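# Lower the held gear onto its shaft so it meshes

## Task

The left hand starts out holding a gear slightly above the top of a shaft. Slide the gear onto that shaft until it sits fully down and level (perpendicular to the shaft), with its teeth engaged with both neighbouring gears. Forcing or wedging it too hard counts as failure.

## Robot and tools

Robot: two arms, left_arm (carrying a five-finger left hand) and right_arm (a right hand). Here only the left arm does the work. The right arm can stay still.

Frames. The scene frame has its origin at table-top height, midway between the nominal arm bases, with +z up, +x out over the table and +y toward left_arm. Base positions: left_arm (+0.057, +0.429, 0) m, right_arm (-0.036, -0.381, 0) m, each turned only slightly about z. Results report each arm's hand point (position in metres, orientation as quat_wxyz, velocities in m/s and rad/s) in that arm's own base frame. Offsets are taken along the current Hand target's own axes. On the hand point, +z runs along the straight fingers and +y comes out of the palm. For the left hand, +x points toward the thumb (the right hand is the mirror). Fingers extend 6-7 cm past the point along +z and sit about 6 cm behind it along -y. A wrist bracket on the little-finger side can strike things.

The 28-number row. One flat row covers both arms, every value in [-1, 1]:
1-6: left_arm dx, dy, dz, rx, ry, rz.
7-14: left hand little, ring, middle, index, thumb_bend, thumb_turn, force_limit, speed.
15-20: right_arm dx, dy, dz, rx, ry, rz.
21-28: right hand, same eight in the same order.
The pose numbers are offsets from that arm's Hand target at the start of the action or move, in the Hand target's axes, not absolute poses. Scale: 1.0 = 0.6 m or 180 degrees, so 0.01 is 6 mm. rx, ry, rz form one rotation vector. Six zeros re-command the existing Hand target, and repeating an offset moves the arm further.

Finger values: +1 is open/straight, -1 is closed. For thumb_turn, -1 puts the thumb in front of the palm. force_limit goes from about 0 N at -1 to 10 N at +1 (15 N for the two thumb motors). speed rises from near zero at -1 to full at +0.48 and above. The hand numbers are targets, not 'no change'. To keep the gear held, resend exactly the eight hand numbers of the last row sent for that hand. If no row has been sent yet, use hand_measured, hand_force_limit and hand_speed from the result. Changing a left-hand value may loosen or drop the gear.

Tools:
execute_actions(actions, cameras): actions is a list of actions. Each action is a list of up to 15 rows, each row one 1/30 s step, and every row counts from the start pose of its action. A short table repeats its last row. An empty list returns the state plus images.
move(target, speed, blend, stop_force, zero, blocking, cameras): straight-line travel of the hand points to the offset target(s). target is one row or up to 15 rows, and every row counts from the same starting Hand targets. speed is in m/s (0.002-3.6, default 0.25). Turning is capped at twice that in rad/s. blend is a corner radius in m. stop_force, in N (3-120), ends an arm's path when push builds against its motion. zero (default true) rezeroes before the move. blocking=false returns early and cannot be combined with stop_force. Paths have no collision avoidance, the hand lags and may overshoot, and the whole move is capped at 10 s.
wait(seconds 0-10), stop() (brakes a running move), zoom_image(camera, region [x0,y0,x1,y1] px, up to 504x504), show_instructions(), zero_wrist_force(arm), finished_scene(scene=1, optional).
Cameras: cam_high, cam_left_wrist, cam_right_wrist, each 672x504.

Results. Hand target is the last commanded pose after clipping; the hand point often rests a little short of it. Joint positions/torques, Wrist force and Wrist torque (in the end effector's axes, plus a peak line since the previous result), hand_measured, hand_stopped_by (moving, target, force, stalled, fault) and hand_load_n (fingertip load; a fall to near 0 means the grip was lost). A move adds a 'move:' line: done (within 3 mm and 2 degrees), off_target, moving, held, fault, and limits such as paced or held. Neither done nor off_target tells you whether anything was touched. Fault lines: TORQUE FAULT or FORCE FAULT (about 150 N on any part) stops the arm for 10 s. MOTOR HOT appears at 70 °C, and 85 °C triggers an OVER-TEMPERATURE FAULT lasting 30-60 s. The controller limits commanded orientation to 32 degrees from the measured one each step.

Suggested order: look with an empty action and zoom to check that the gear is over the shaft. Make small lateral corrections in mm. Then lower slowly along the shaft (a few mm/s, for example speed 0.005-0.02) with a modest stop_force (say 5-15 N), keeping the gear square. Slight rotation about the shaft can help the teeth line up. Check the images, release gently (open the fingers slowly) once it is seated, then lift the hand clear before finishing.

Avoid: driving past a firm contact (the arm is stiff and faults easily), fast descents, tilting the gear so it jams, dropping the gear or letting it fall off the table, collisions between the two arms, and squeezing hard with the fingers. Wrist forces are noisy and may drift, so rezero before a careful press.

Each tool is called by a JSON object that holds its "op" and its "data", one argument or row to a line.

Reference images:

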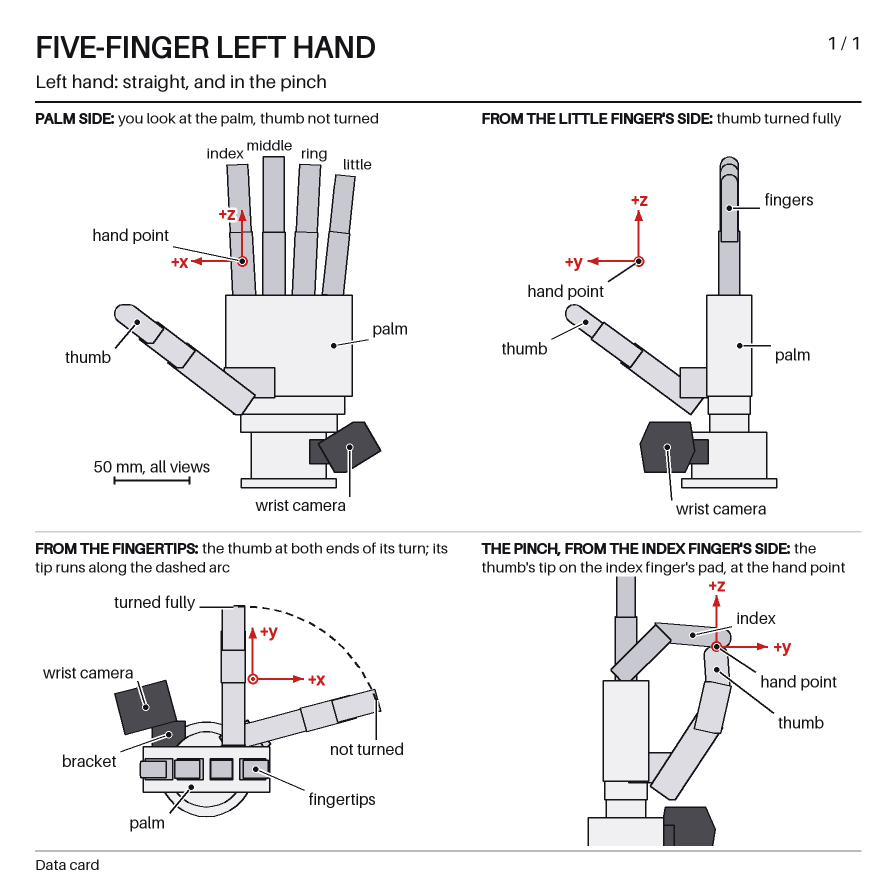

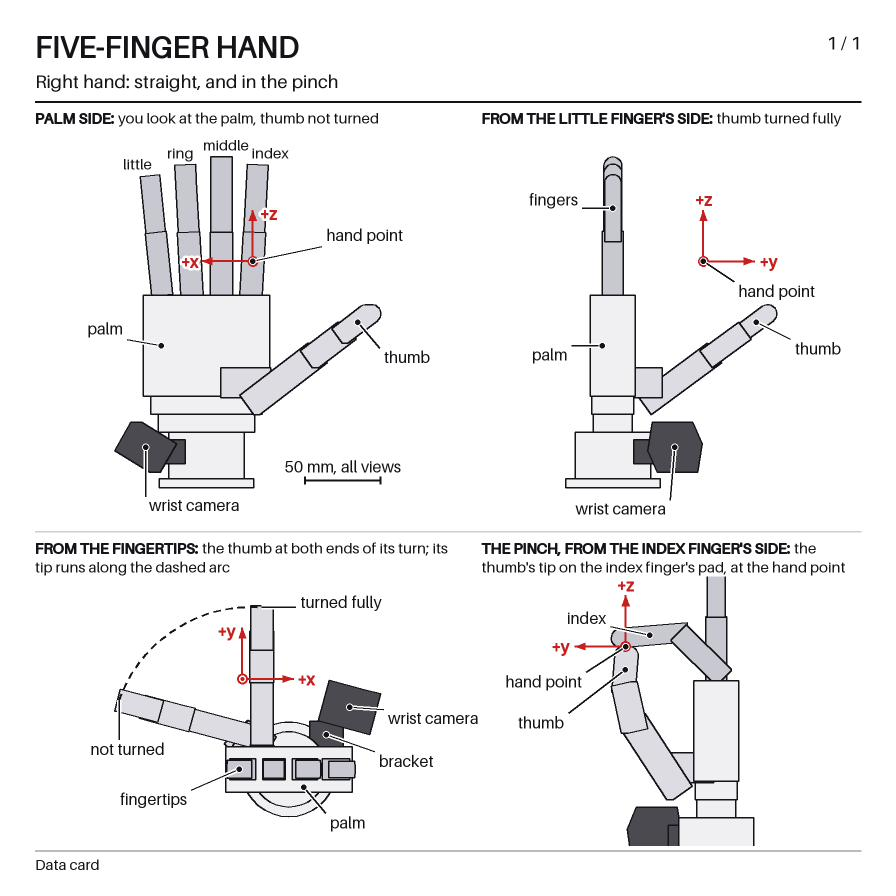

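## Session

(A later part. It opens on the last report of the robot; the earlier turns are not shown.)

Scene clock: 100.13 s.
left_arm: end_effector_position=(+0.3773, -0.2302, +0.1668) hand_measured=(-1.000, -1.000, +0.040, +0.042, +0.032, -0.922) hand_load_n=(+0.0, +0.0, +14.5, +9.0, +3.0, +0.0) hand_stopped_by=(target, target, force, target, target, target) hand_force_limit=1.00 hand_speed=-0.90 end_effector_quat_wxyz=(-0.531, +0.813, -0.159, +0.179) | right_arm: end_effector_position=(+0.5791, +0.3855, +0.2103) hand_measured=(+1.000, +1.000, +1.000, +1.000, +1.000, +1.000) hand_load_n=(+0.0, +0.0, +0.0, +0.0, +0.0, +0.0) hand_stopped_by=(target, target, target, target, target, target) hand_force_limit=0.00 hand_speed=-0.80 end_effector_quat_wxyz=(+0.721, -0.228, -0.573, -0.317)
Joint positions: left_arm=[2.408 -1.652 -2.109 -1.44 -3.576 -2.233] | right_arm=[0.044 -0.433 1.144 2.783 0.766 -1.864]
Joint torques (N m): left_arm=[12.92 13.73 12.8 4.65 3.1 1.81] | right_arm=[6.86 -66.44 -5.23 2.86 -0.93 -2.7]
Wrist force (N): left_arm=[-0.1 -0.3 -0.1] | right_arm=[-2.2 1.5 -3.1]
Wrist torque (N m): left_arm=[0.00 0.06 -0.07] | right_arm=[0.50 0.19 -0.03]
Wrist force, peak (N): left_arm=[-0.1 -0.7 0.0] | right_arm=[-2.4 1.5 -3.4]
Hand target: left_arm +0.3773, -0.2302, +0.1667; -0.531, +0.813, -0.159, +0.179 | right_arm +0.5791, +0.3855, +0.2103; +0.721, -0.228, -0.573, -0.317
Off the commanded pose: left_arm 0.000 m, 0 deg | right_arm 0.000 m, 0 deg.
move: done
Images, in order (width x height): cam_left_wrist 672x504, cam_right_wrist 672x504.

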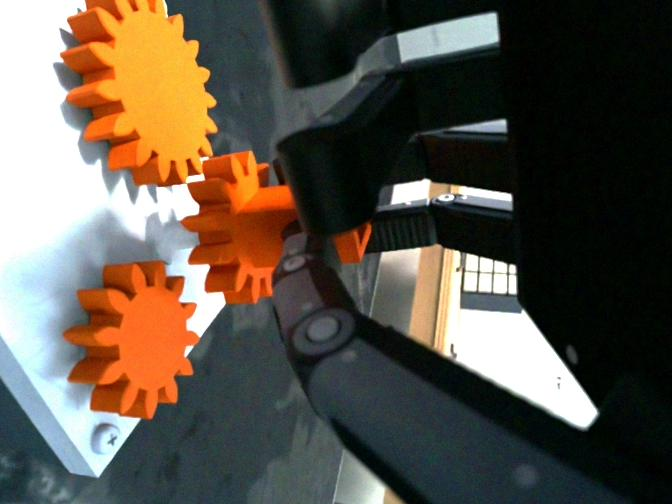

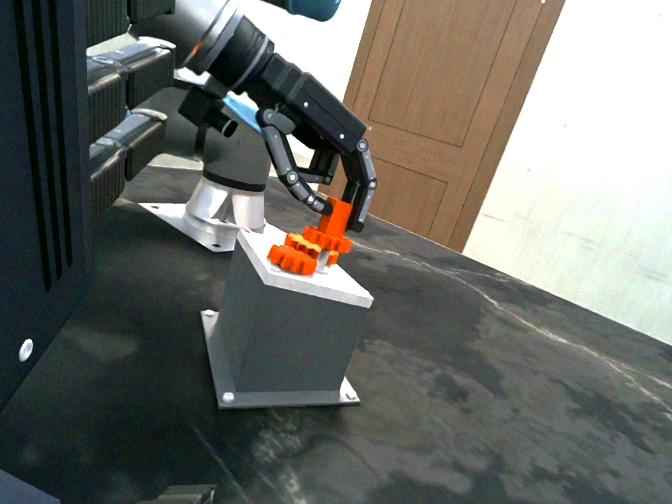

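{"op": "zoom_image", "data": {
  "camera": "cam_left_wrist",
  "region": [130, 190, 220, 280]
}}

{"op": "zoom_image", "data": {
  "camera": "cam_right_wrist",
  "region": [300, 220, 355, 275]
}}

Scaled by 5.600.

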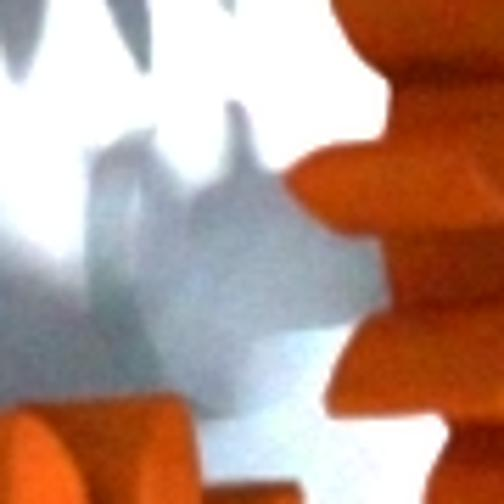

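Scaled by 9.164.

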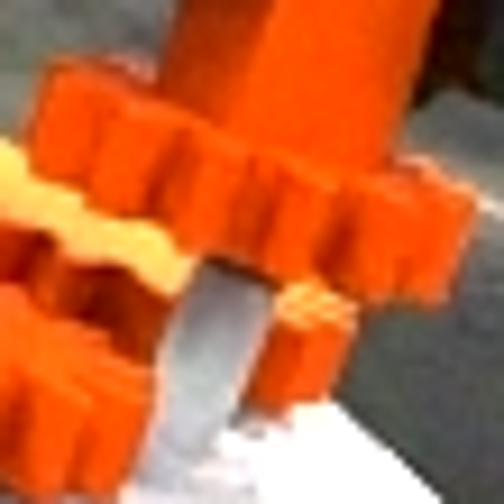

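{"op": "move", "data": {
  "target": [-0.00133,0.0121,0.00547,0,0,0,-1.0,-1.0,0.04,0.04,0.032,-0.922,1.0,-0.9,0,0,0,0,0,0,1,1,1,1,1,1,0,-0.8],
  "speed": 0.008,
  "stop_force": 4,
  "cameras": ["cam_left_wrist","cam_right_wrist"]
}}

{"op": "zoom_image", "data": {
  "camera": "cam_right_wrist",
  "region": [300, 220, 355, 275]
}}

{"op": "zoom_image", "data": {
  "camera": "cam_left_wrist",
  "region": [120, 140, 300, 310]
}}

Scene clock: 106.37 s.
left_arm: end_effector_position=(+0.3775, -0.2300, +0.1629) hand_measured=(-1.000, -1.000, +0.040, +0.042, +0.032, -0.922) hand_load_n=(+0.0, +0.0, +14.0, +8.5, +2.0, +0.0) hand_stopped_by=(target, target, force, target, target, target) hand_force_limit=1.00 hand_speed=-0.90 end_effector_quat_wxyz=(-0.531, +0.813, -0.159, +0.179) | right_arm: end_effector_position=(+0.5791, +0.3855, +0.2103) hand_measured=(+1.000, +1.000, +1.000, +1.000, +1.000, +1.000) hand_load_n=(+0.0, +0.0, +0.0, +0.0, +0.0, +0.0) hand_stopped_by=(target, target, target, target, target, target) hand_force_limit=0.00 hand_speed=-0.80 end_effector_quat_wxyz=(+0.721, -0.228, -0.573, -0.317)
Joint positions: left_arm=[2.408 -1.659 -2.115 -1.427 -3.576 -2.232] | right_arm=[0.044 -0.433 1.144 2.783 0.766 -1.864]
Joint torques (N m): left_arm=[1.92 28.23 24.34 -1.07 -0.74 -0.02] | right_arm=[6.44 -65.68 -6.9 2.48 -0.94 -2.59]
Wrist force (N): left_arm=[0.1 -0.8 -0.6] | right_arm=[-2.4 1.6 -3.1]
Wrist torque (N m): left_arm=[0.02 0.06 -0.07] | right_arm=[0.51 0.22 -0.03]
Wrist force, peak (N): left_arm=[-1.6 -11.2 -2.5] | right_arm=[-2.5 1.6 -3.2]
Hand target: left_arm +0.3775, -0.2301, +0.1629; -0.531, +0.813, -0.159, +0.179 (not the last commanded pose) | right_arm +0.5791, +0.3855, +0.2103; +0.721, -0.228, -0.573, -0.317
Off the commanded pose: left_arm 0.004 m, 0 deg | right_arm 0.000 m, 0 deg.
move: contact (left_arm)
Images, in order (width x height): cam_left_wrist 672x504, cam_right_wrist 672x504.

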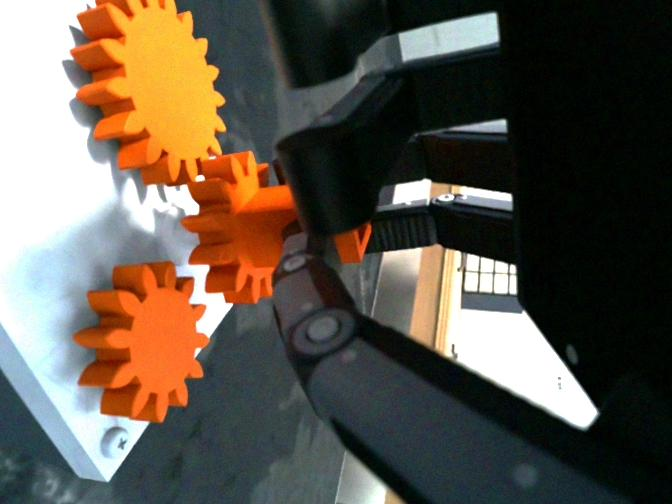

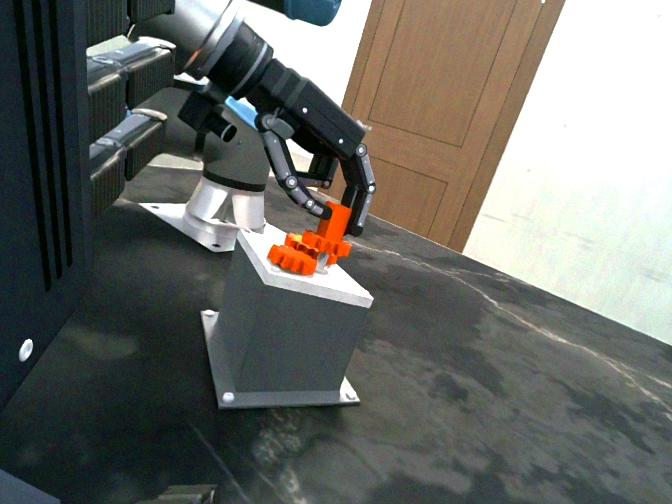

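Scaled by 9.164.

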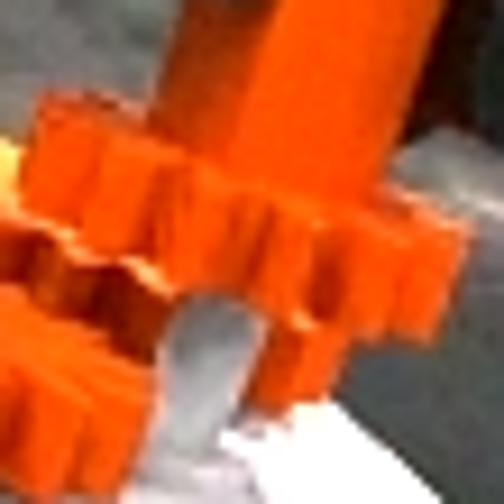

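Scaled by 2.800.

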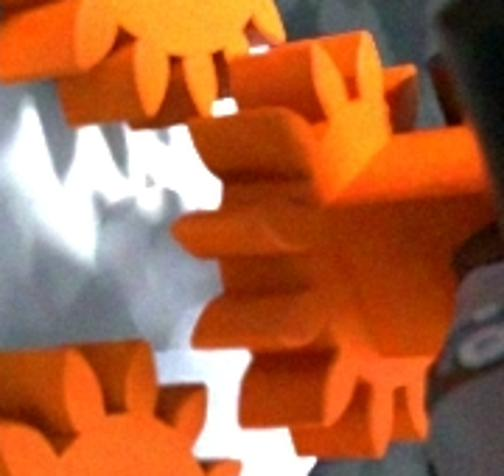

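{"op": "move", "data": {
  "target": [-0.0011,-0.0028,-0.0001,0,0,0,-1.0,-1.0,0.04,0.04,0.032,-0.922,1.0,-0.9,0,0,0,0,0,0,1,1,1,1,1,1,0,-0.8],
  "speed": 0.02
}}

{"op": "move", "data": {
  "target": [-0.00122,0.0092,0.00373,0,0,0,-1.0,-1.0,0.04,0.04,0.032,-0.922,1.0,-0.9,0,0,0,0,0,0,1,1,1,1,1,1,0,-0.8],
  "speed": 0.006,
  "stop_force": 4,
  "cameras": ["cam_left_wrist","cam_right_wrist"]
}}

Scene clock: 110.90 s.
left_arm: end_effector_position=(+0.3770, -0.2292, +0.1643) hand_measured=(-1.000, -1.000, +0.040, +0.042, +0.032, -0.922) hand_load_n=(+0.0, +0.0, +14.0, +8.5, +2.5, +0.0) hand_stopped_by=(target, target, force, target, target, target) hand_force_limit=1.00 hand_speed=-0.90 end_effector_quat_wxyz=(-0.531, +0.813, -0.159, +0.179) | right_arm: end_effector_position=(+0.5791, +0.3855, +0.2103) hand_measured=(+1.000, +1.000, +1.000, +1.000, +1.000, +1.000) hand_load_n=(+0.0, +0.0, +0.0, +0.0, +0.0, +0.0) hand_stopped_by=(target, target, target, target, target, target) hand_force_limit=0.00 hand_speed=-0.80 end_effector_quat_wxyz=(+0.721, -0.228, -0.573, -0.317)
Joint positions: left_arm=[2.409 -1.654 -2.116 -1.429 -3.576 -2.231] | right_arm=[0.044 -0.433 1.144 2.783 0.766 -1.864]
Joint torques (N m): left_arm=[13.39 29.28 11.95 -1.04 3.03 1.84] | right_arm=[6.7 -65.04 -6.84 2.37 -1.01 -2.51]
Wrist force (N): left_arm=[0.1 -0.1 -0.4] | right_arm=[-2.0 1.4 -3.1]
Wrist torque (N m): left_arm=[0.03 0.03 -0.07] | right_arm=[0.48 0.18 -0.02]
Wrist force, peak (N): left_arm=[0.3 -1.5 -0.9] | right_arm=[-2.3 1.9 -3.2]
Hand target: left_arm +0.3770, -0.2292, +0.1643; -0.531, +0.813, -0.159, +0.179 | right_arm +0.5791, +0.3855, +0.2103; +0.721, -0.228, -0.573, -0.317
Off the commanded pose: left_arm 0.000 m, 0 deg | right_arm 0.000 m, 0 deg.
move: done

Scene clock: 112.23 s.
left_arm: end_effector_position=(+0.3770, -0.2292, +0.1628) hand_measured=(-1.000, -1.000, +0.040, +0.042, +0.032, -0.922) hand_load_n=(+0.0, +0.0, +14.0, +9.0, +1.5, +0.0) hand_stopped_by=(target, target, force, target, target, target) hand_force_limit=1.00 hand_speed=-0.90 end_effector_quat_wxyz=(-0.531, +0.813, -0.159, +0.179) | right_arm: end_effector_position=(+0.5791, +0.3855, +0.2103) hand_measured=(+1.000, +1.000, +1.000, +1.000, +1.000, +1.000) hand_load_n=(+0.0, +0.0, +0.0, +0.0, +0.0, +0.0) hand_stopped_by=(target, target, target, target, target, target) hand_force_limit=0.00 hand_speed=-0.80 end_effector_quat_wxyz=(+0.721, -0.228, -0.573, -0.317)
Joint positions: left_arm=[2.409 -1.656 -2.118 -1.425 -3.576 -2.231] | right_arm=[0.044 -0.433 1.144 2.783 0.766 -1.864]
Joint torques (N m): left_arm=[9.97 28.11 22.86 -1.27 -1.2 2.03] | right_arm=[6.52 -65.86 -5.88 2.31 -1.03 -2.49]
Wrist force (N): left_arm=[0.1 -2.8 -0.7] | right_arm=[-2.4 1.5 -3.0]
Wrist torque (N m): left_arm=[-0.01 0.04 -0.05] | right_arm=[0.49 0.23 -0.04]
Wrist force, peak (N): left_arm=[-0.8 -9.7 -1.7] | right_arm=[-2.5 1.6 -3.2]
Hand target: left_arm +0.3770, -0.2292, +0.1628; -0.531, +0.813, -0.159, +0.179 (not the last commanded pose) | right_arm +0.5791, +0.3855, +0.2103; +0.721, -0.228, -0.573, -0.317
Off the commanded pose: left_arm 0.004 m, 0 deg | right_arm 0.000 m, 0 deg.
move: contact (left_arm)
Images, in order (width x height): cam_left_wrist 672x504, cam_right_wrist 672x504.

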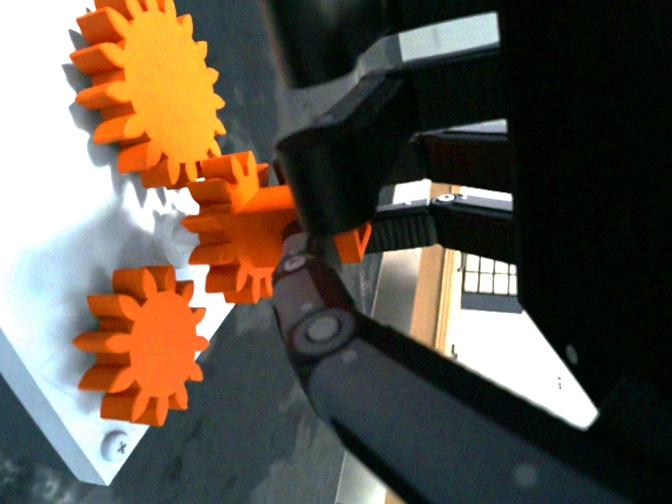

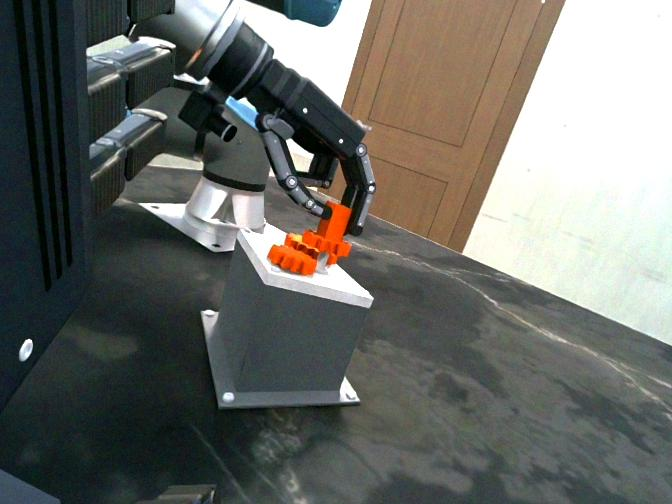

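{"op": "zoom_image", "data": {
  "camera": "cam_right_wrist",
  "region": [295, 195, 365, 280]
}}

{"op": "zoom_image", "data": {
  "camera": "cam_left_wrist",
  "region": [120, 140, 300, 310]
}}

Scaled by 5.929.

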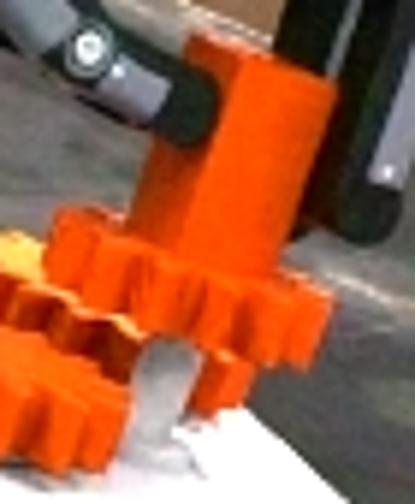

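Scaled by 2.800.

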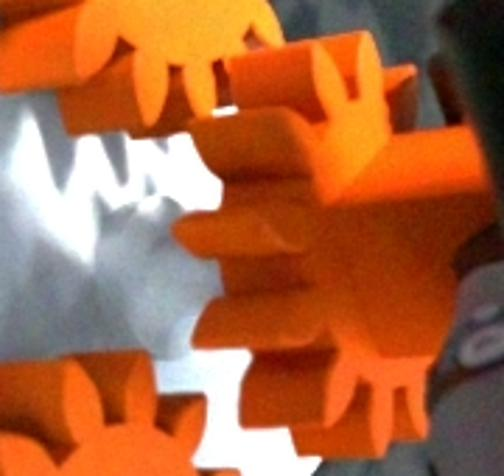

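{"op": "move", "data": {
  "target": [0.0017,-0.0018,-0.0018,0.00821,0.00265,-0.00384,-1.0,-1.0,0.04,0.04,0.032,-0.922,1.0,-0.9,0,0,0,0,0,0,1,1,1,1,1,1,0,-0.8],
  "speed": 0.03,
  "cameras": ["cam_left_wrist","cam_right_wrist"]
}}

{"op": "zoom_image", "data": {
  "camera": "cam_right_wrist",
  "region": [295, 195, 365, 280]
}}

{"op": "zoom_image", "data": {
  "camera": "cam_left_wrist",
  "region": [140, 190, 230, 280]
}}

Scene clock: 117.83 s.
left_arm: end_effector_position=(+0.3775, -0.2301, +0.1643) hand_measured=(-1.000, -1.000, +0.040, +0.042, +0.032, -0.922) hand_load_n=(+0.0, +0.0, +14.0, +9.0, +3.0, +0.0) hand_stopped_by=(target, target, force, target, target, target) hand_force_limit=1.00 hand_speed=-0.90 end_effector_quat_wxyz=(-0.540, +0.806, -0.154, +0.188) | right_arm: end_effector_position=(+0.5791, +0.3855, +0.2103) hand_measured=(+1.000, +1.000, +1.000, +1.000, +1.000, +1.000) hand_load_n=(+0.0, +0.0, +0.0, +0.0, +0.0, +0.0) hand_stopped_by=(target, target, target, target, target, target) hand_force_limit=0.00 hand_speed=-0.80 end_effector_quat_wxyz=(+0.721, -0.228, -0.573, -0.317)
Joint positions: left_arm=[2.399 -1.665 -2.111 -1.466 -3.555 -2.286] | right_arm=[0.044 -0.433 1.144 2.783 0.766 -1.864]
Joint torques (N m): left_arm=[-14.92 13.58 24.25 -0.99 3.22 -2.15] | right_arm=[5.96 -65.38 -6.32 2.02 -1.02 -2.56]
Wrist force (N): left_arm=[0.0 -0.1 0.0] | right_arm=[-2.4 1.5 -3.0]
Wrist torque (N m): left_arm=[0.01 0.03 0.12] | right_arm=[0.49 0.22 -0.04]
Wrist force, peak (N): left_arm=[-0.2 -3.4 -1.1] | right_arm=[-2.3 1.5 -3.4]
Hand target: left_arm +0.3775, -0.2301, +0.1643; -0.540, +0.806, -0.154, +0.188 | right_arm +0.5791, +0.3855, +0.2103; +0.721, -0.228, -0.573, -0.317
Off the commanded pose: left_arm 0.000 m, 0 deg | right_arm 0.000 m, 0 deg.
move: done
Images, in order (width x height): cam_left_wrist 672x504, cam_right_wrist 672x504.

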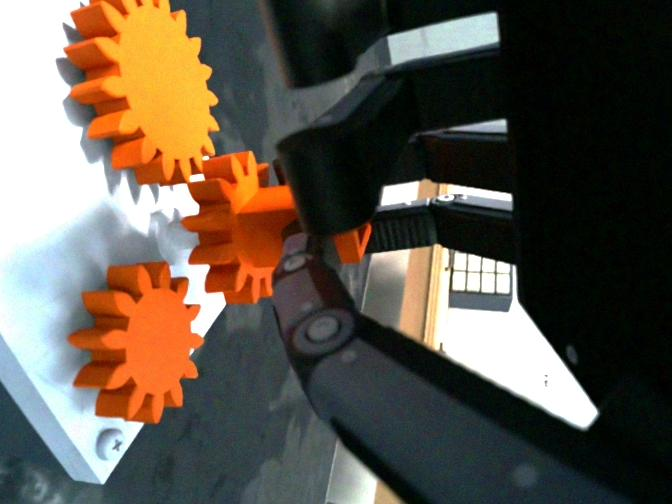

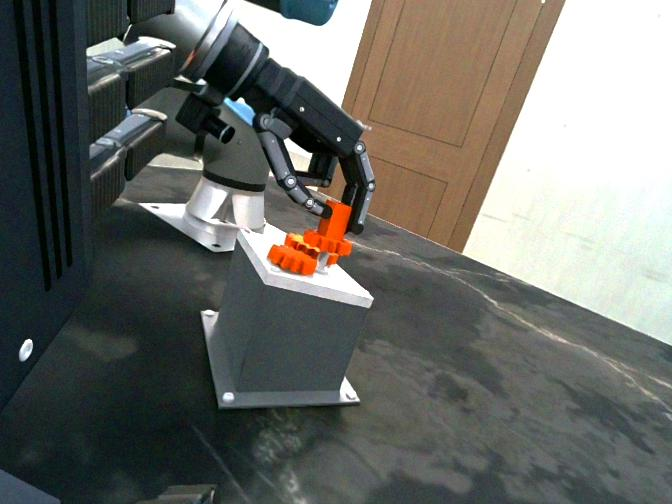

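Scaled by 5.929.

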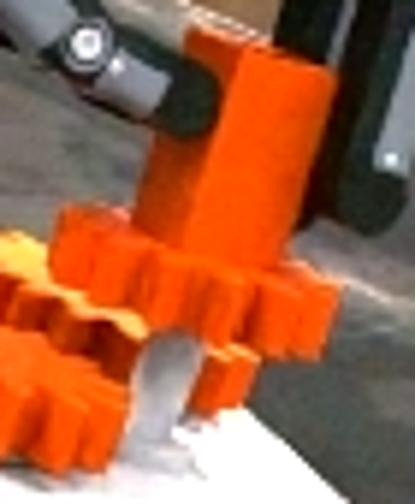

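Scaled by 5.600.

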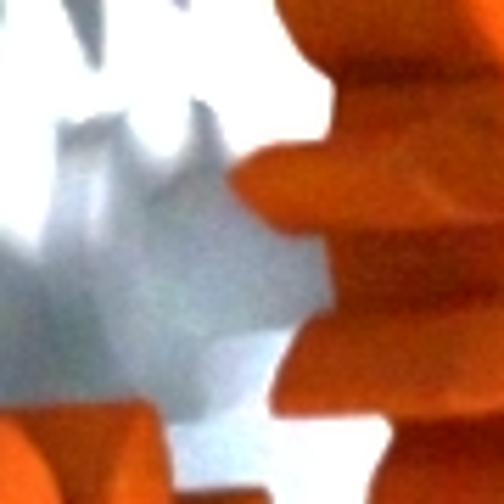

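{"op": "move", "data": {
  "target": [-0.00137,0.00928,0.00347,0,0,0,-1.0,-1.0,0.04,0.04,0.032,-0.922,1.0,-0.9,0,0,0,0,0,0,1,1,1,1,1,1,0,-0.8],
  "speed": 0.006,
  "stop_force": 4,
  "cameras": ["cam_left_wrist","cam_right_wrist"]
}}

{"op": "zoom_image", "data": {
  "camera": "cam_right_wrist",
  "region": [295, 195, 365, 280]
}}

Scene clock: 121.37 s.
left_arm: end_effector_position=(+0.3775, -0.2301, +0.1618) hand_measured=(-1.000, -1.000, +0.040, +0.042, +0.032, -0.922) hand_load_n=(+0.0, +0.0, +14.0, +9.0, +2.5, +0.5) hand_stopped_by=(target, target, force, target, target, target) hand_force_limit=1.00 hand_speed=-0.90 end_effector_quat_wxyz=(-0.540, +0.806, -0.154, +0.188) | right_arm: end_effector_position=(+0.5791, +0.3855, +0.2103) hand_measured=(+1.000, +1.000, +1.000, +1.000, +1.000, +1.000) hand_load_n=(+0.0, +0.0, +0.0, +0.0, +0.0, +0.0) hand_stopped_by=(target, target, target, target, target, target) hand_force_limit=0.00 hand_speed=-0.80 end_effector_quat_wxyz=(+0.721, -0.228, -0.573, -0.317)
Joint positions: left_arm=[2.399 -1.67 -2.114 -1.459 -3.555 -2.286] | right_arm=[0.044 -0.433 1.144 2.783 0.766 -1.864]
Joint torques (N m): left_arm=[-14.76 28.14 22.98 -1.46 0.11 -1.18] | right_arm=[5.63 -65.19 -6.47 1.96 -1.07 -2.33]
Wrist force (N): left_arm=[2.1 -1.5 0.1] | right_arm=[-2.2 1.3 -3.0]
Wrist torque (N m): left_arm=[-0.01 0.10 0.06] | right_arm=[0.46 0.20 -0.03]
Wrist force, peak (N): left_arm=[2.8 -6.4 -0.8] | right_arm=[-2.3 1.8 -3.4]
Hand target: left_arm +0.3775, -0.2301, +0.1618; -0.540, +0.806, -0.154, +0.188 (not the last commanded pose) | right_arm +0.5791, +0.3855, +0.2103; +0.721, -0.228, -0.573, -0.317
Off the commanded pose: left_arm 0.003 m, 0 deg | right_arm 0.000 m, 0 deg.
move: contact (left_arm)
Images, in order (width x height): cam_left_wrist 672x504, cam_right_wrist 672x504.

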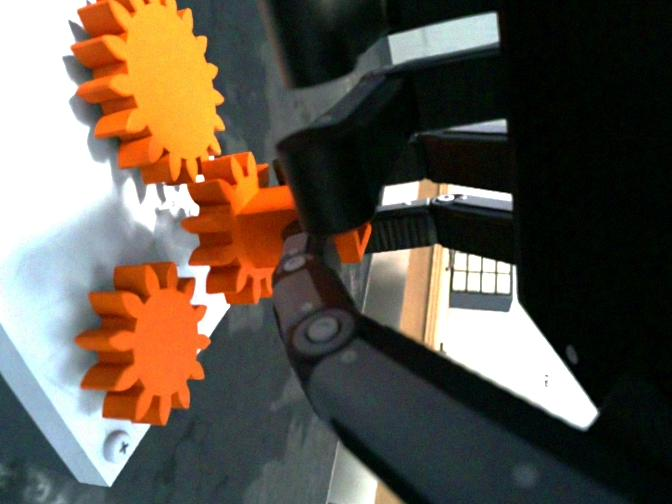

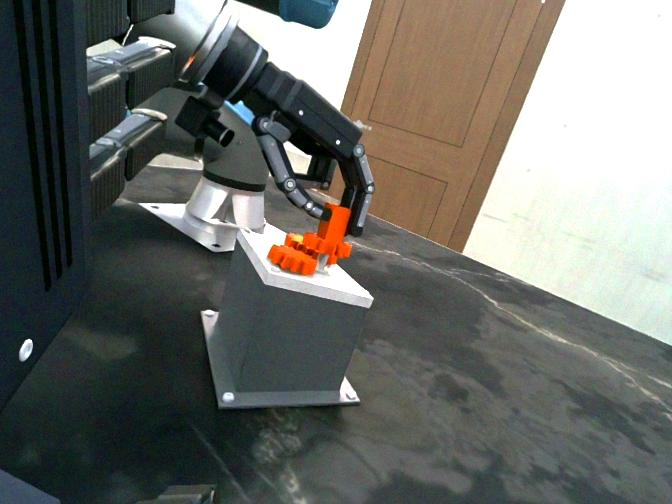

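Scaled by 5.929.

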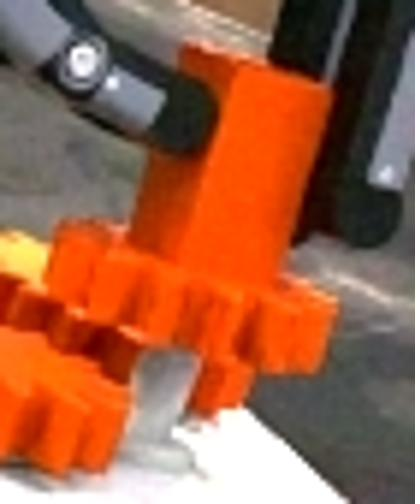

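{"op": "move", "data": {
  "target": [0.00102,-0.00058,0.00052,0,0,0,-1.0,-1.0,0.04,0.04,0.032,-0.922,1.0,-0.9,0,0,0,0,0,0,1,1,1,1,1,1,0,-0.8],
  "speed": 0.01
}}

{"op": "move", "data": {
  "target": [-0.00137,0.00928,0.00347,0,0,0,-1.0,-1.0,0.04,0.04,0.032,-0.922,1.0,-0.9,0,0,0,0,0,0,1,1,1,1,1,1,0,-0.8],
  "speed": 0.006,
  "stop_force": 4,
  "cameras": ["cam_left_wrist","cam_right_wrist"]
}}

{"op": "zoom_image", "data": {
  "camera": "cam_right_wrist",
  "region": [295, 195, 365, 280]
}}

Scene clock: 124.13 s.
left_arm: end_effector_position=(+0.3781, -0.2300, +0.1621) hand_measured=(-1.000, -1.000, +0.040, +0.042, +0.032, -0.922) hand_load_n=(+0.0, +0.0, +14.0, +8.5, +2.5, +0.0) hand_stopped_by=(target, target, force, target, target, target) hand_force_limit=1.00 hand_speed=-0.90 end_effector_quat_wxyz=(-0.540, +0.806, -0.154, +0.188) | right_arm: end_effector_position=(+0.5791, +0.3855, +0.2103) hand_measured=(+1.000, +1.000, +1.000, +1.000, +1.000, +1.000) hand_load_n=(+0.0, +0.0, +0.0, -0.5, +0.0, +0.0) hand_stopped_by=(target, target, target, target, target, target) hand_force_limit=0.00 hand_speed=-0.80 end_effector_quat_wxyz=(+0.721, -0.228, -0.573, -0.317)
Joint positions: left_arm=[2.4 -1.67 -2.113 -1.457 -3.555 -2.283] | right_arm=[0.044 -0.433 1.144 2.783 0.766 -1.864]
Joint torques (N m): left_arm=[13.65 13.1 22.91 4.72 3.04 1.91] | right_arm=[5.03 -65.47 -6.54 1.76 -1.06 -2.55]
Wrist force (N): left_arm=[0.1 -0.1 -0.2] | right_arm=[-2.3 1.6 -2.9]
Wrist torque (N m): left_arm=[0.02 0.01 -0.07] | right_arm=[0.49 0.19 -0.03]
Wrist force, peak (N): left_arm=[2.5 -2.0 -0.1] | right_arm=[-2.6 1.5 -3.2]
Hand target: left_arm +0.3782, -0.2300, +0.1621; -0.540, +0.806, -0.154, +0.188 | right_arm +0.5791, +0.3855, +0.2103; +0.721, -0.228, -0.573, -0.317
Off the commanded pose: left_arm 0.000 m, 0 deg | right_arm 0.000 m, 0 deg.
move: done

Scene clock: 126.00 s.
left_arm: end_effector_position=(+0.3782, -0.2300, +0.1561) hand_measured=(-1.000, -1.000, +0.040, +0.042, +0.032, -0.922) hand_load_n=(+0.0, +0.0, +13.5, +9.5, +1.5, +0.5) hand_stopped_by=(target, target, force, target, target, target) hand_force_limit=1.00 hand_speed=-0.90 end_effector_quat_wxyz=(-0.540, +0.806, -0.154, +0.188) | right_arm: end_effector_position=(+0.5791, +0.3855, +0.2103) hand_measured=(+1.000, +1.000, +1.000, +1.000, +1.000, +1.000) hand_load_n=(+0.0, +0.0, -0.5, +0.0, +0.0, +0.0) hand_stopped_by=(target, target, target, target, target, target) hand_force_limit=0.00 hand_speed=-0.80 end_effector_quat_wxyz=(+0.721, -0.228, -0.573, -0.317)
Joint positions: left_arm=[2.4 -1.68 -2.121 -1.439 -3.555 -2.283] | right_arm=[0.044 -0.433 1.144 2.783 0.766 -1.864]
Joint torques (N m): left_arm=[12.55 12.6 10.2 3.88 1.67 2.19] | right_arm=[5.01 -64.55 -6.61 2.02 -0.95 -2.28]
Wrist force (N): left_arm=[3.5 -2.8 -0.8] | right_arm=[-2.5 1.6 -3.2]
Wrist torque (N m): left_arm=[-0.03 0.05 -0.10] | right_arm=[0.51 0.24 -0.04]
Wrist force, peak (N): left_arm=[3.3 -3.5 -1.1] | right_arm=[-2.5 1.6 -3.2]
Hand target: left_arm +0.3782, -0.2300, +0.1561; -0.540, +0.806, -0.154, +0.188 | right_arm +0.5791, +0.3855, +0.2103; +0.721, -0.228, -0.573, -0.317
Off the commanded pose: left_arm 0.000 m, 0 deg | right_arm 0.000 m, 0 deg.
move: done
Images, in order (width x height): cam_left_wrist 672x504, cam_right_wrist 672x504.

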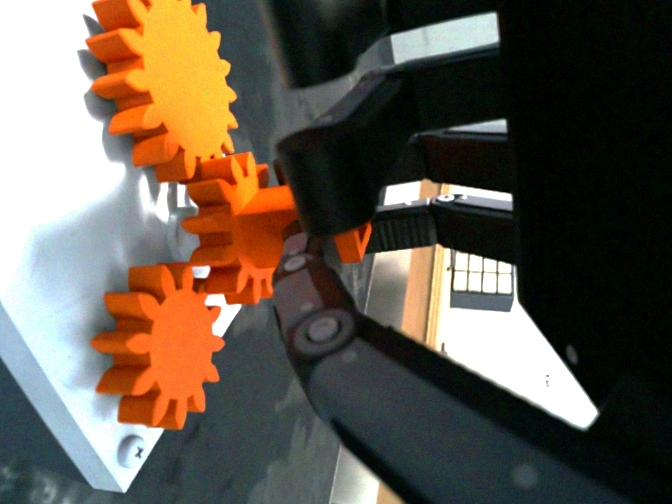

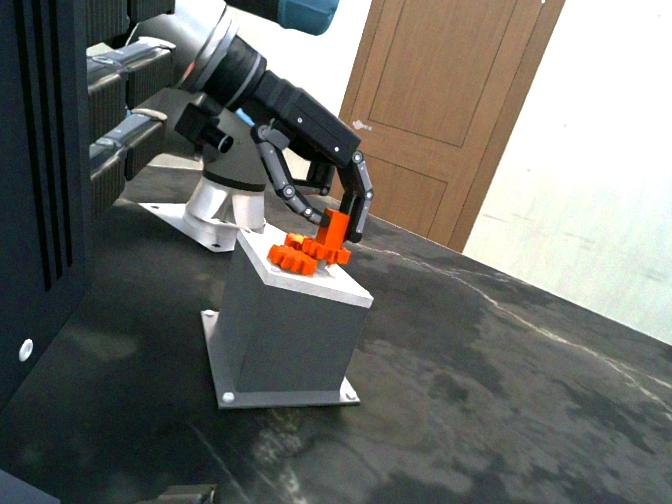

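Scaled by 5.929.

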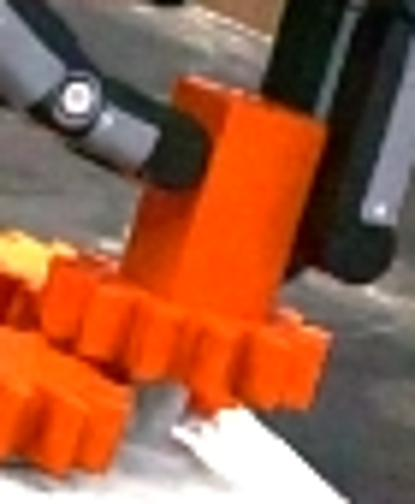

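{"op": "zoom_image", "data": {
  "camera": "cam_left_wrist",
  "region": [120, 110, 290, 220]
}}

{"op": "zoom_image", "data": {
  "camera": "cam_left_wrist",
  "region": [120, 210, 290, 320]
}}

Scaled by 2.965.

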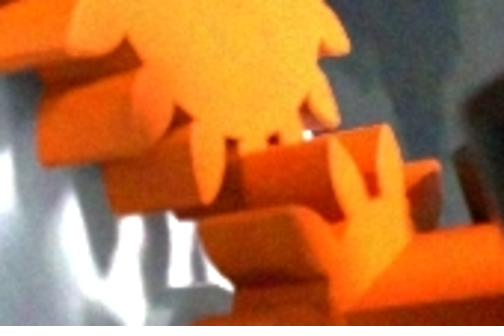

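Scaled by 2.965.

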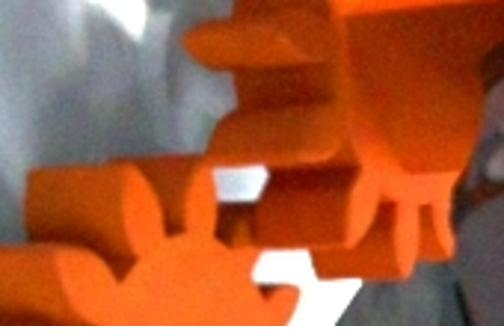

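{"op": "move", "data": {
  "target": [-0.00035,0.00625,0.00235,0,0,0,-1.0,-1.0,0.04,0.04,0.032,-0.922,1.0,-0.9,0,0,0,0,0,0,1,1,1,1,1,1,0,-0.8],
  "speed": 0.006,
  "stop_force": 5,
  "cameras": ["cam_left_wrist","cam_right_wrist"]
}}

{"op": "zoom_image", "data": {
  "camera": "cam_right_wrist",
  "region": [295, 195, 365, 280]
}}

{"op": "zoom_image", "data": {
  "camera": "cam_left_wrist",
  "region": [130, 130, 290, 300]
}}

Scene clock: 129.83 s.
left_arm: end_effector_position=(+0.3782, -0.2300, +0.1557) hand_measured=(-1.000, -1.000, +0.040, +0.042, +0.032, -0.922) hand_load_n=(+0.0, +0.0, +14.0, +9.5, +0.0, +0.5) hand_stopped_by=(target, target, force, target, target, target) hand_force_limit=1.00 hand_speed=-0.90 end_effector_quat_wxyz=(-0.540, +0.806, -0.154, +0.188) | right_arm: end_effector_position=(+0.5791, +0.3855, +0.2103) hand_measured=(+1.000, +1.000, +1.000, +1.000, +1.000, +1.000) hand_load_n=(+0.0, +0.0, +0.0, +0.0, +0.0, +0.0) hand_stopped_by=(target, target, target, target, target, target) hand_force_limit=0.00 hand_speed=-0.80 end_effector_quat_wxyz=(+0.721, -0.228, -0.573, -0.317)
Joint positions: left_arm=[2.4 -1.681 -2.122 -1.438 -3.555 -2.283] | right_arm=[0.044 -0.433 1.144 2.783 0.766 -1.864]
Joint torques (N m): left_arm=[4.65 26.69 20.91 -2.17 -0.95 1.58] | right_arm=[4.35 -65.32 -6.37 1.8 -0.9 -2.36]
Wrist force (N): left_arm=[4.3 -5.5 -0.8] | right_arm=[-2.5 1.6 -3.1]
Wrist torque (N m): left_arm=[-0.17 0.08 -0.04] | right_arm=[0.51 0.23 -0.04]
Wrist force, peak (N): left_arm=[3.9 -11.7 -1.5] | right_arm=[-2.4 1.8 -3.4]
Hand target: left_arm +0.3782, -0.2300, +0.1557; -0.540, +0.806, -0.154, +0.188 (not the last commanded pose) | right_arm +0.5791, +0.3855, +0.2103; +0.721, -0.228, -0.573, -0.317
Off the commanded pose: left_arm 0.004 m, 0 deg | right_arm 0.000 m, 0 deg.
move: contact (left_arm)
Images, in order (width x height): cam_left_wrist 672x504, cam_right_wrist 672x504.

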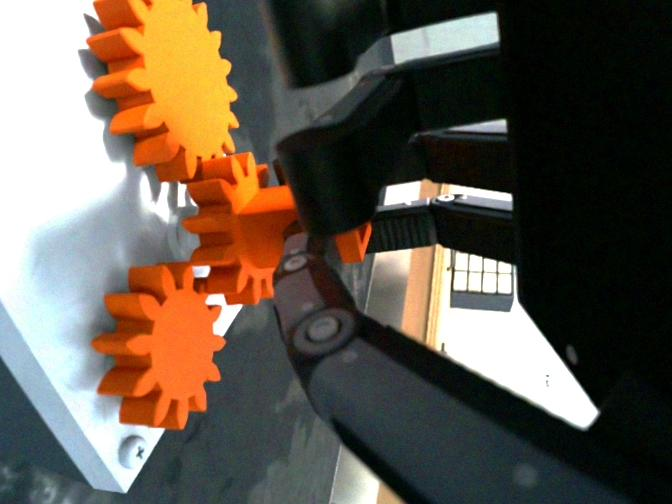

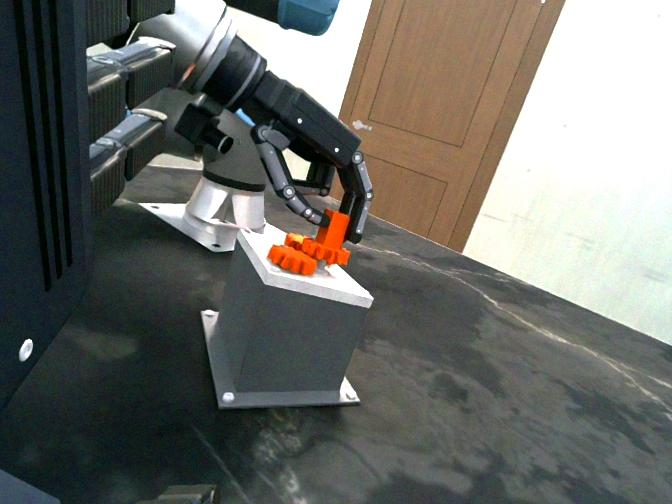

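Scaled by 5.929.

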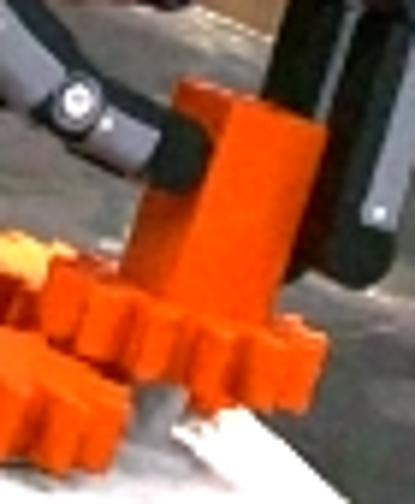

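Scaled by 2.965.

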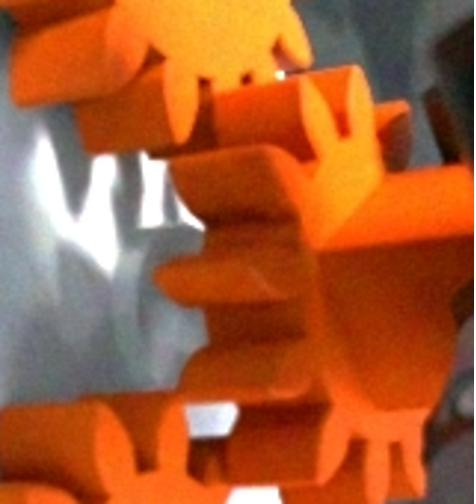

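{"op": "zoom_image", "data": {
  "camera": "cam_left_wrist",
  "region": [160, 240, 260, 320]
}}

{"op": "zoom_image", "data": {
  "camera": "cam_left_wrist",
  "region": [160, 120, 260, 200]
}}

{"op": "zoom_image", "data": {
  "camera": "cam_right_wrist",
  "region": [265, 220, 355, 280]
}}

Scaled by 5.040.

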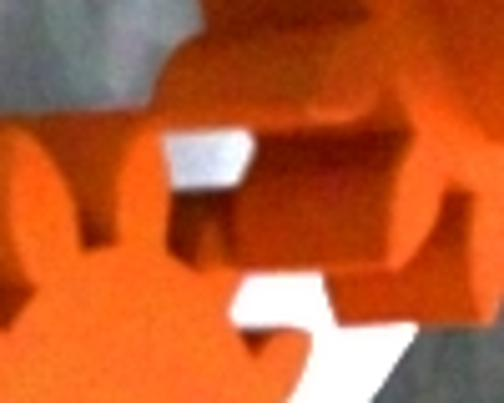

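Scaled by 5.040.

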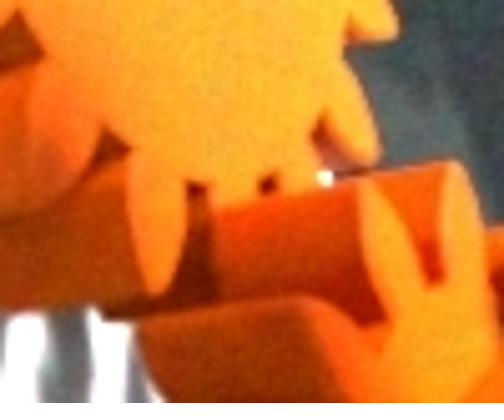

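Scaled by 5.600.

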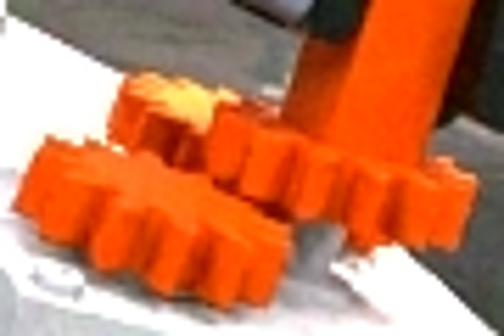

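{"op": "zoom_image", "data": {
  "camera": "cam_left_wrist",
  "region": [80, 240, 280, 440]
}}

{"op": "zoom_image", "data": {
  "camera": "cam_left_wrist",
  "region": [80, 0, 280, 200]
}}

Scaled by 2.520.

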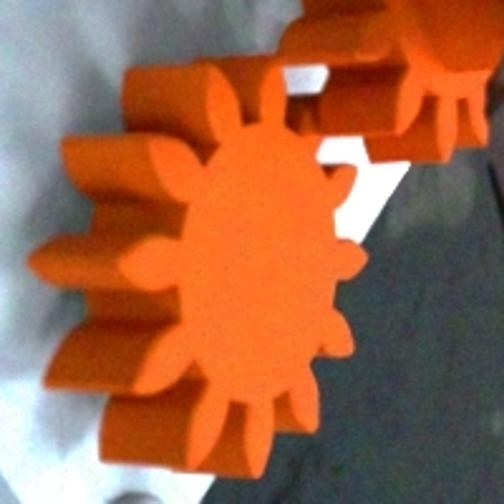

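Scaled by 2.520.

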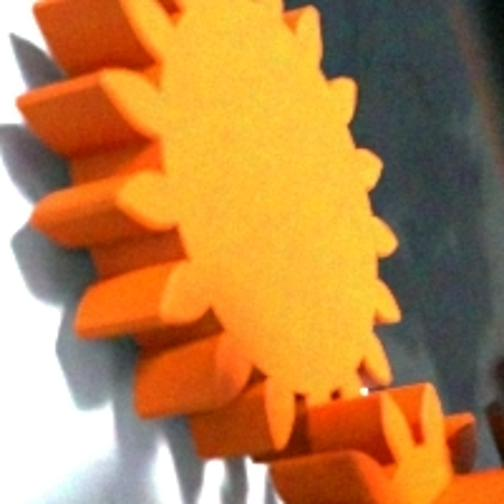

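{"op": "move", "data": {
  "target": [0.00108,-0.00183,-0.00043,0,0,0,-1.0,-1.0,0.04,0.04,0.032,-0.922,1.0,-0.9,0,0,0,0,0,0,1,1,1,1,1,1,0,-0.8],
  "speed": 0.01
}}

Scene clock: 149.37 s.
left_arm: end_effector_position=(+0.3787, -0.2301, +0.1568) hand_measured=(-1.000, -1.000, +0.040, +0.042, +0.032, -0.922) hand_load_n=(+0.0, +0.0, +14.0, +8.5, +2.5, +0.0) hand_stopped_by=(target, target, force, target, target, target) hand_force_limit=1.00 hand_speed=-0.90 end_effector_quat_wxyz=(-0.540, +0.806, -0.154, +0.188) | right_arm: end_effector_position=(+0.5791, +0.3855, +0.2103) hand_measured=(+1.000, +1.000, +1.000, +1.000, +1.000, +1.000) hand_load_n=(+0.0, +0.0, +0.0, +0.0, +0.0, +0.0) hand_stopped_by=(target, target, target, target, target, target) hand_force_limit=0.00 hand_speed=-0.80 end_effector_quat_wxyz=(+0.721, -0.228, -0.573, -0.317)
Joint positions: left_arm=[2.401 -1.68 -2.12 -1.44 -3.554 -2.282] | right_arm=[0.044 -0.433 1.144 2.783 0.766 -1.864]
Joint torques (N m): left_arm=[13.52 28.54 23.49 -1.2 3.22 1.9] | right_arm=[4.46 -64.91 -6.67 1.54 -1.08 -2.33]
Wrist force (N): left_arm=[0.1 0.3 -0.9] | right_arm=[-2.2 1.3 -2.9]
Wrist torque (N m): left_arm=[-0.02 0.00 -0.08] | right_arm=[0.44 0.19 -0.03]
Wrist force, peak (N): left_arm=[4.2 -6.4 -1.1] | right_arm=[-2.5 1.4 -3.4]
Hand target: left_arm +0.3787, -0.2301, +0.1569; -0.540, +0.806, -0.154, +0.188 | right_arm +0.5791, +0.3855, +0.2103; +0.721, -0.228, -0.573, -0.317
Off the commanded pose: left_arm 0.000 m, 0 deg | right_arm 0.000 m, 0 deg.
move: done

{"op": "move", "data": {
  "target": [-0.00035,0.00062,-0.00175,-0.0038,0.02579,0.00963,-1.0,-1.0,0.04,0.04,0.032,-0.922,1.0,-0.9,0,0,0,0,0,0,1,1,1,1,1,1,0,-0.8],
  "speed": 0.04
}}

Scene clock: 152.17 s.
left_arm: end_effector_position=(+0.3780, -0.2310, +0.1569) hand_measured=(-1.000, -1.000, +0.040, +0.042, +0.032, -0.922) hand_load_n=(+0.0, +0.0, +14.0, +8.5, +2.5, +0.0) hand_stopped_by=(target, target, force, target, target, target) hand_force_limit=1.00 hand_speed=-0.90 end_effector_quat_wxyz=(-0.531, +0.798, -0.189, +0.211) | right_arm: end_effector_position=(+0.5791, +0.3855, +0.2103) hand_measured=(+1.000, +1.000, +1.000, +1.000, +1.000, +1.000) hand_load_n=(+0.0, +0.0, +0.0, +0.0, +0.0, +0.0) hand_stopped_by=(target, target, target, target, target, target) hand_force_limit=0.00 hand_speed=-0.80 end_effector_quat_wxyz=(+0.721, -0.228, -0.573, -0.317)
Joint positions: left_arm=[2.399 -1.652 -2.206 -1.197 -3.518 -2.082] | right_arm=[0.044 -0.433 1.144 2.783 0.766 -1.864]
Joint torques (N m): left_arm=[12.47 27.41 11.41 4.84 3.13 1.96] | right_arm=[4.58 -64.85 -7.07 1.43 -0.97 -2.1]
Wrist force (N): left_arm=[0.0 -0.2 -0.1] | right_arm=[-2.4 1.4 -3.1]
Wrist torque (N m): left_arm=[0.01 0.04 -0.09] | right_arm=[0.48 0.22 -0.04]
Wrist force, peak (N): left_arm=[0.0 0.8 -2.0] | right_arm=[-2.6 1.4 -3.3]
Hand target: left_arm +0.3780, -0.2310, +0.1568; -0.531, +0.798, -0.189, +0.211 | right_arm +0.5791, +0.3855, +0.2103; +0.721, -0.228, -0.573, -0.317
Off the commanded pose: left_arm 0.000 m, 0 deg | right_arm 0.000 m, 0 deg.
move: done


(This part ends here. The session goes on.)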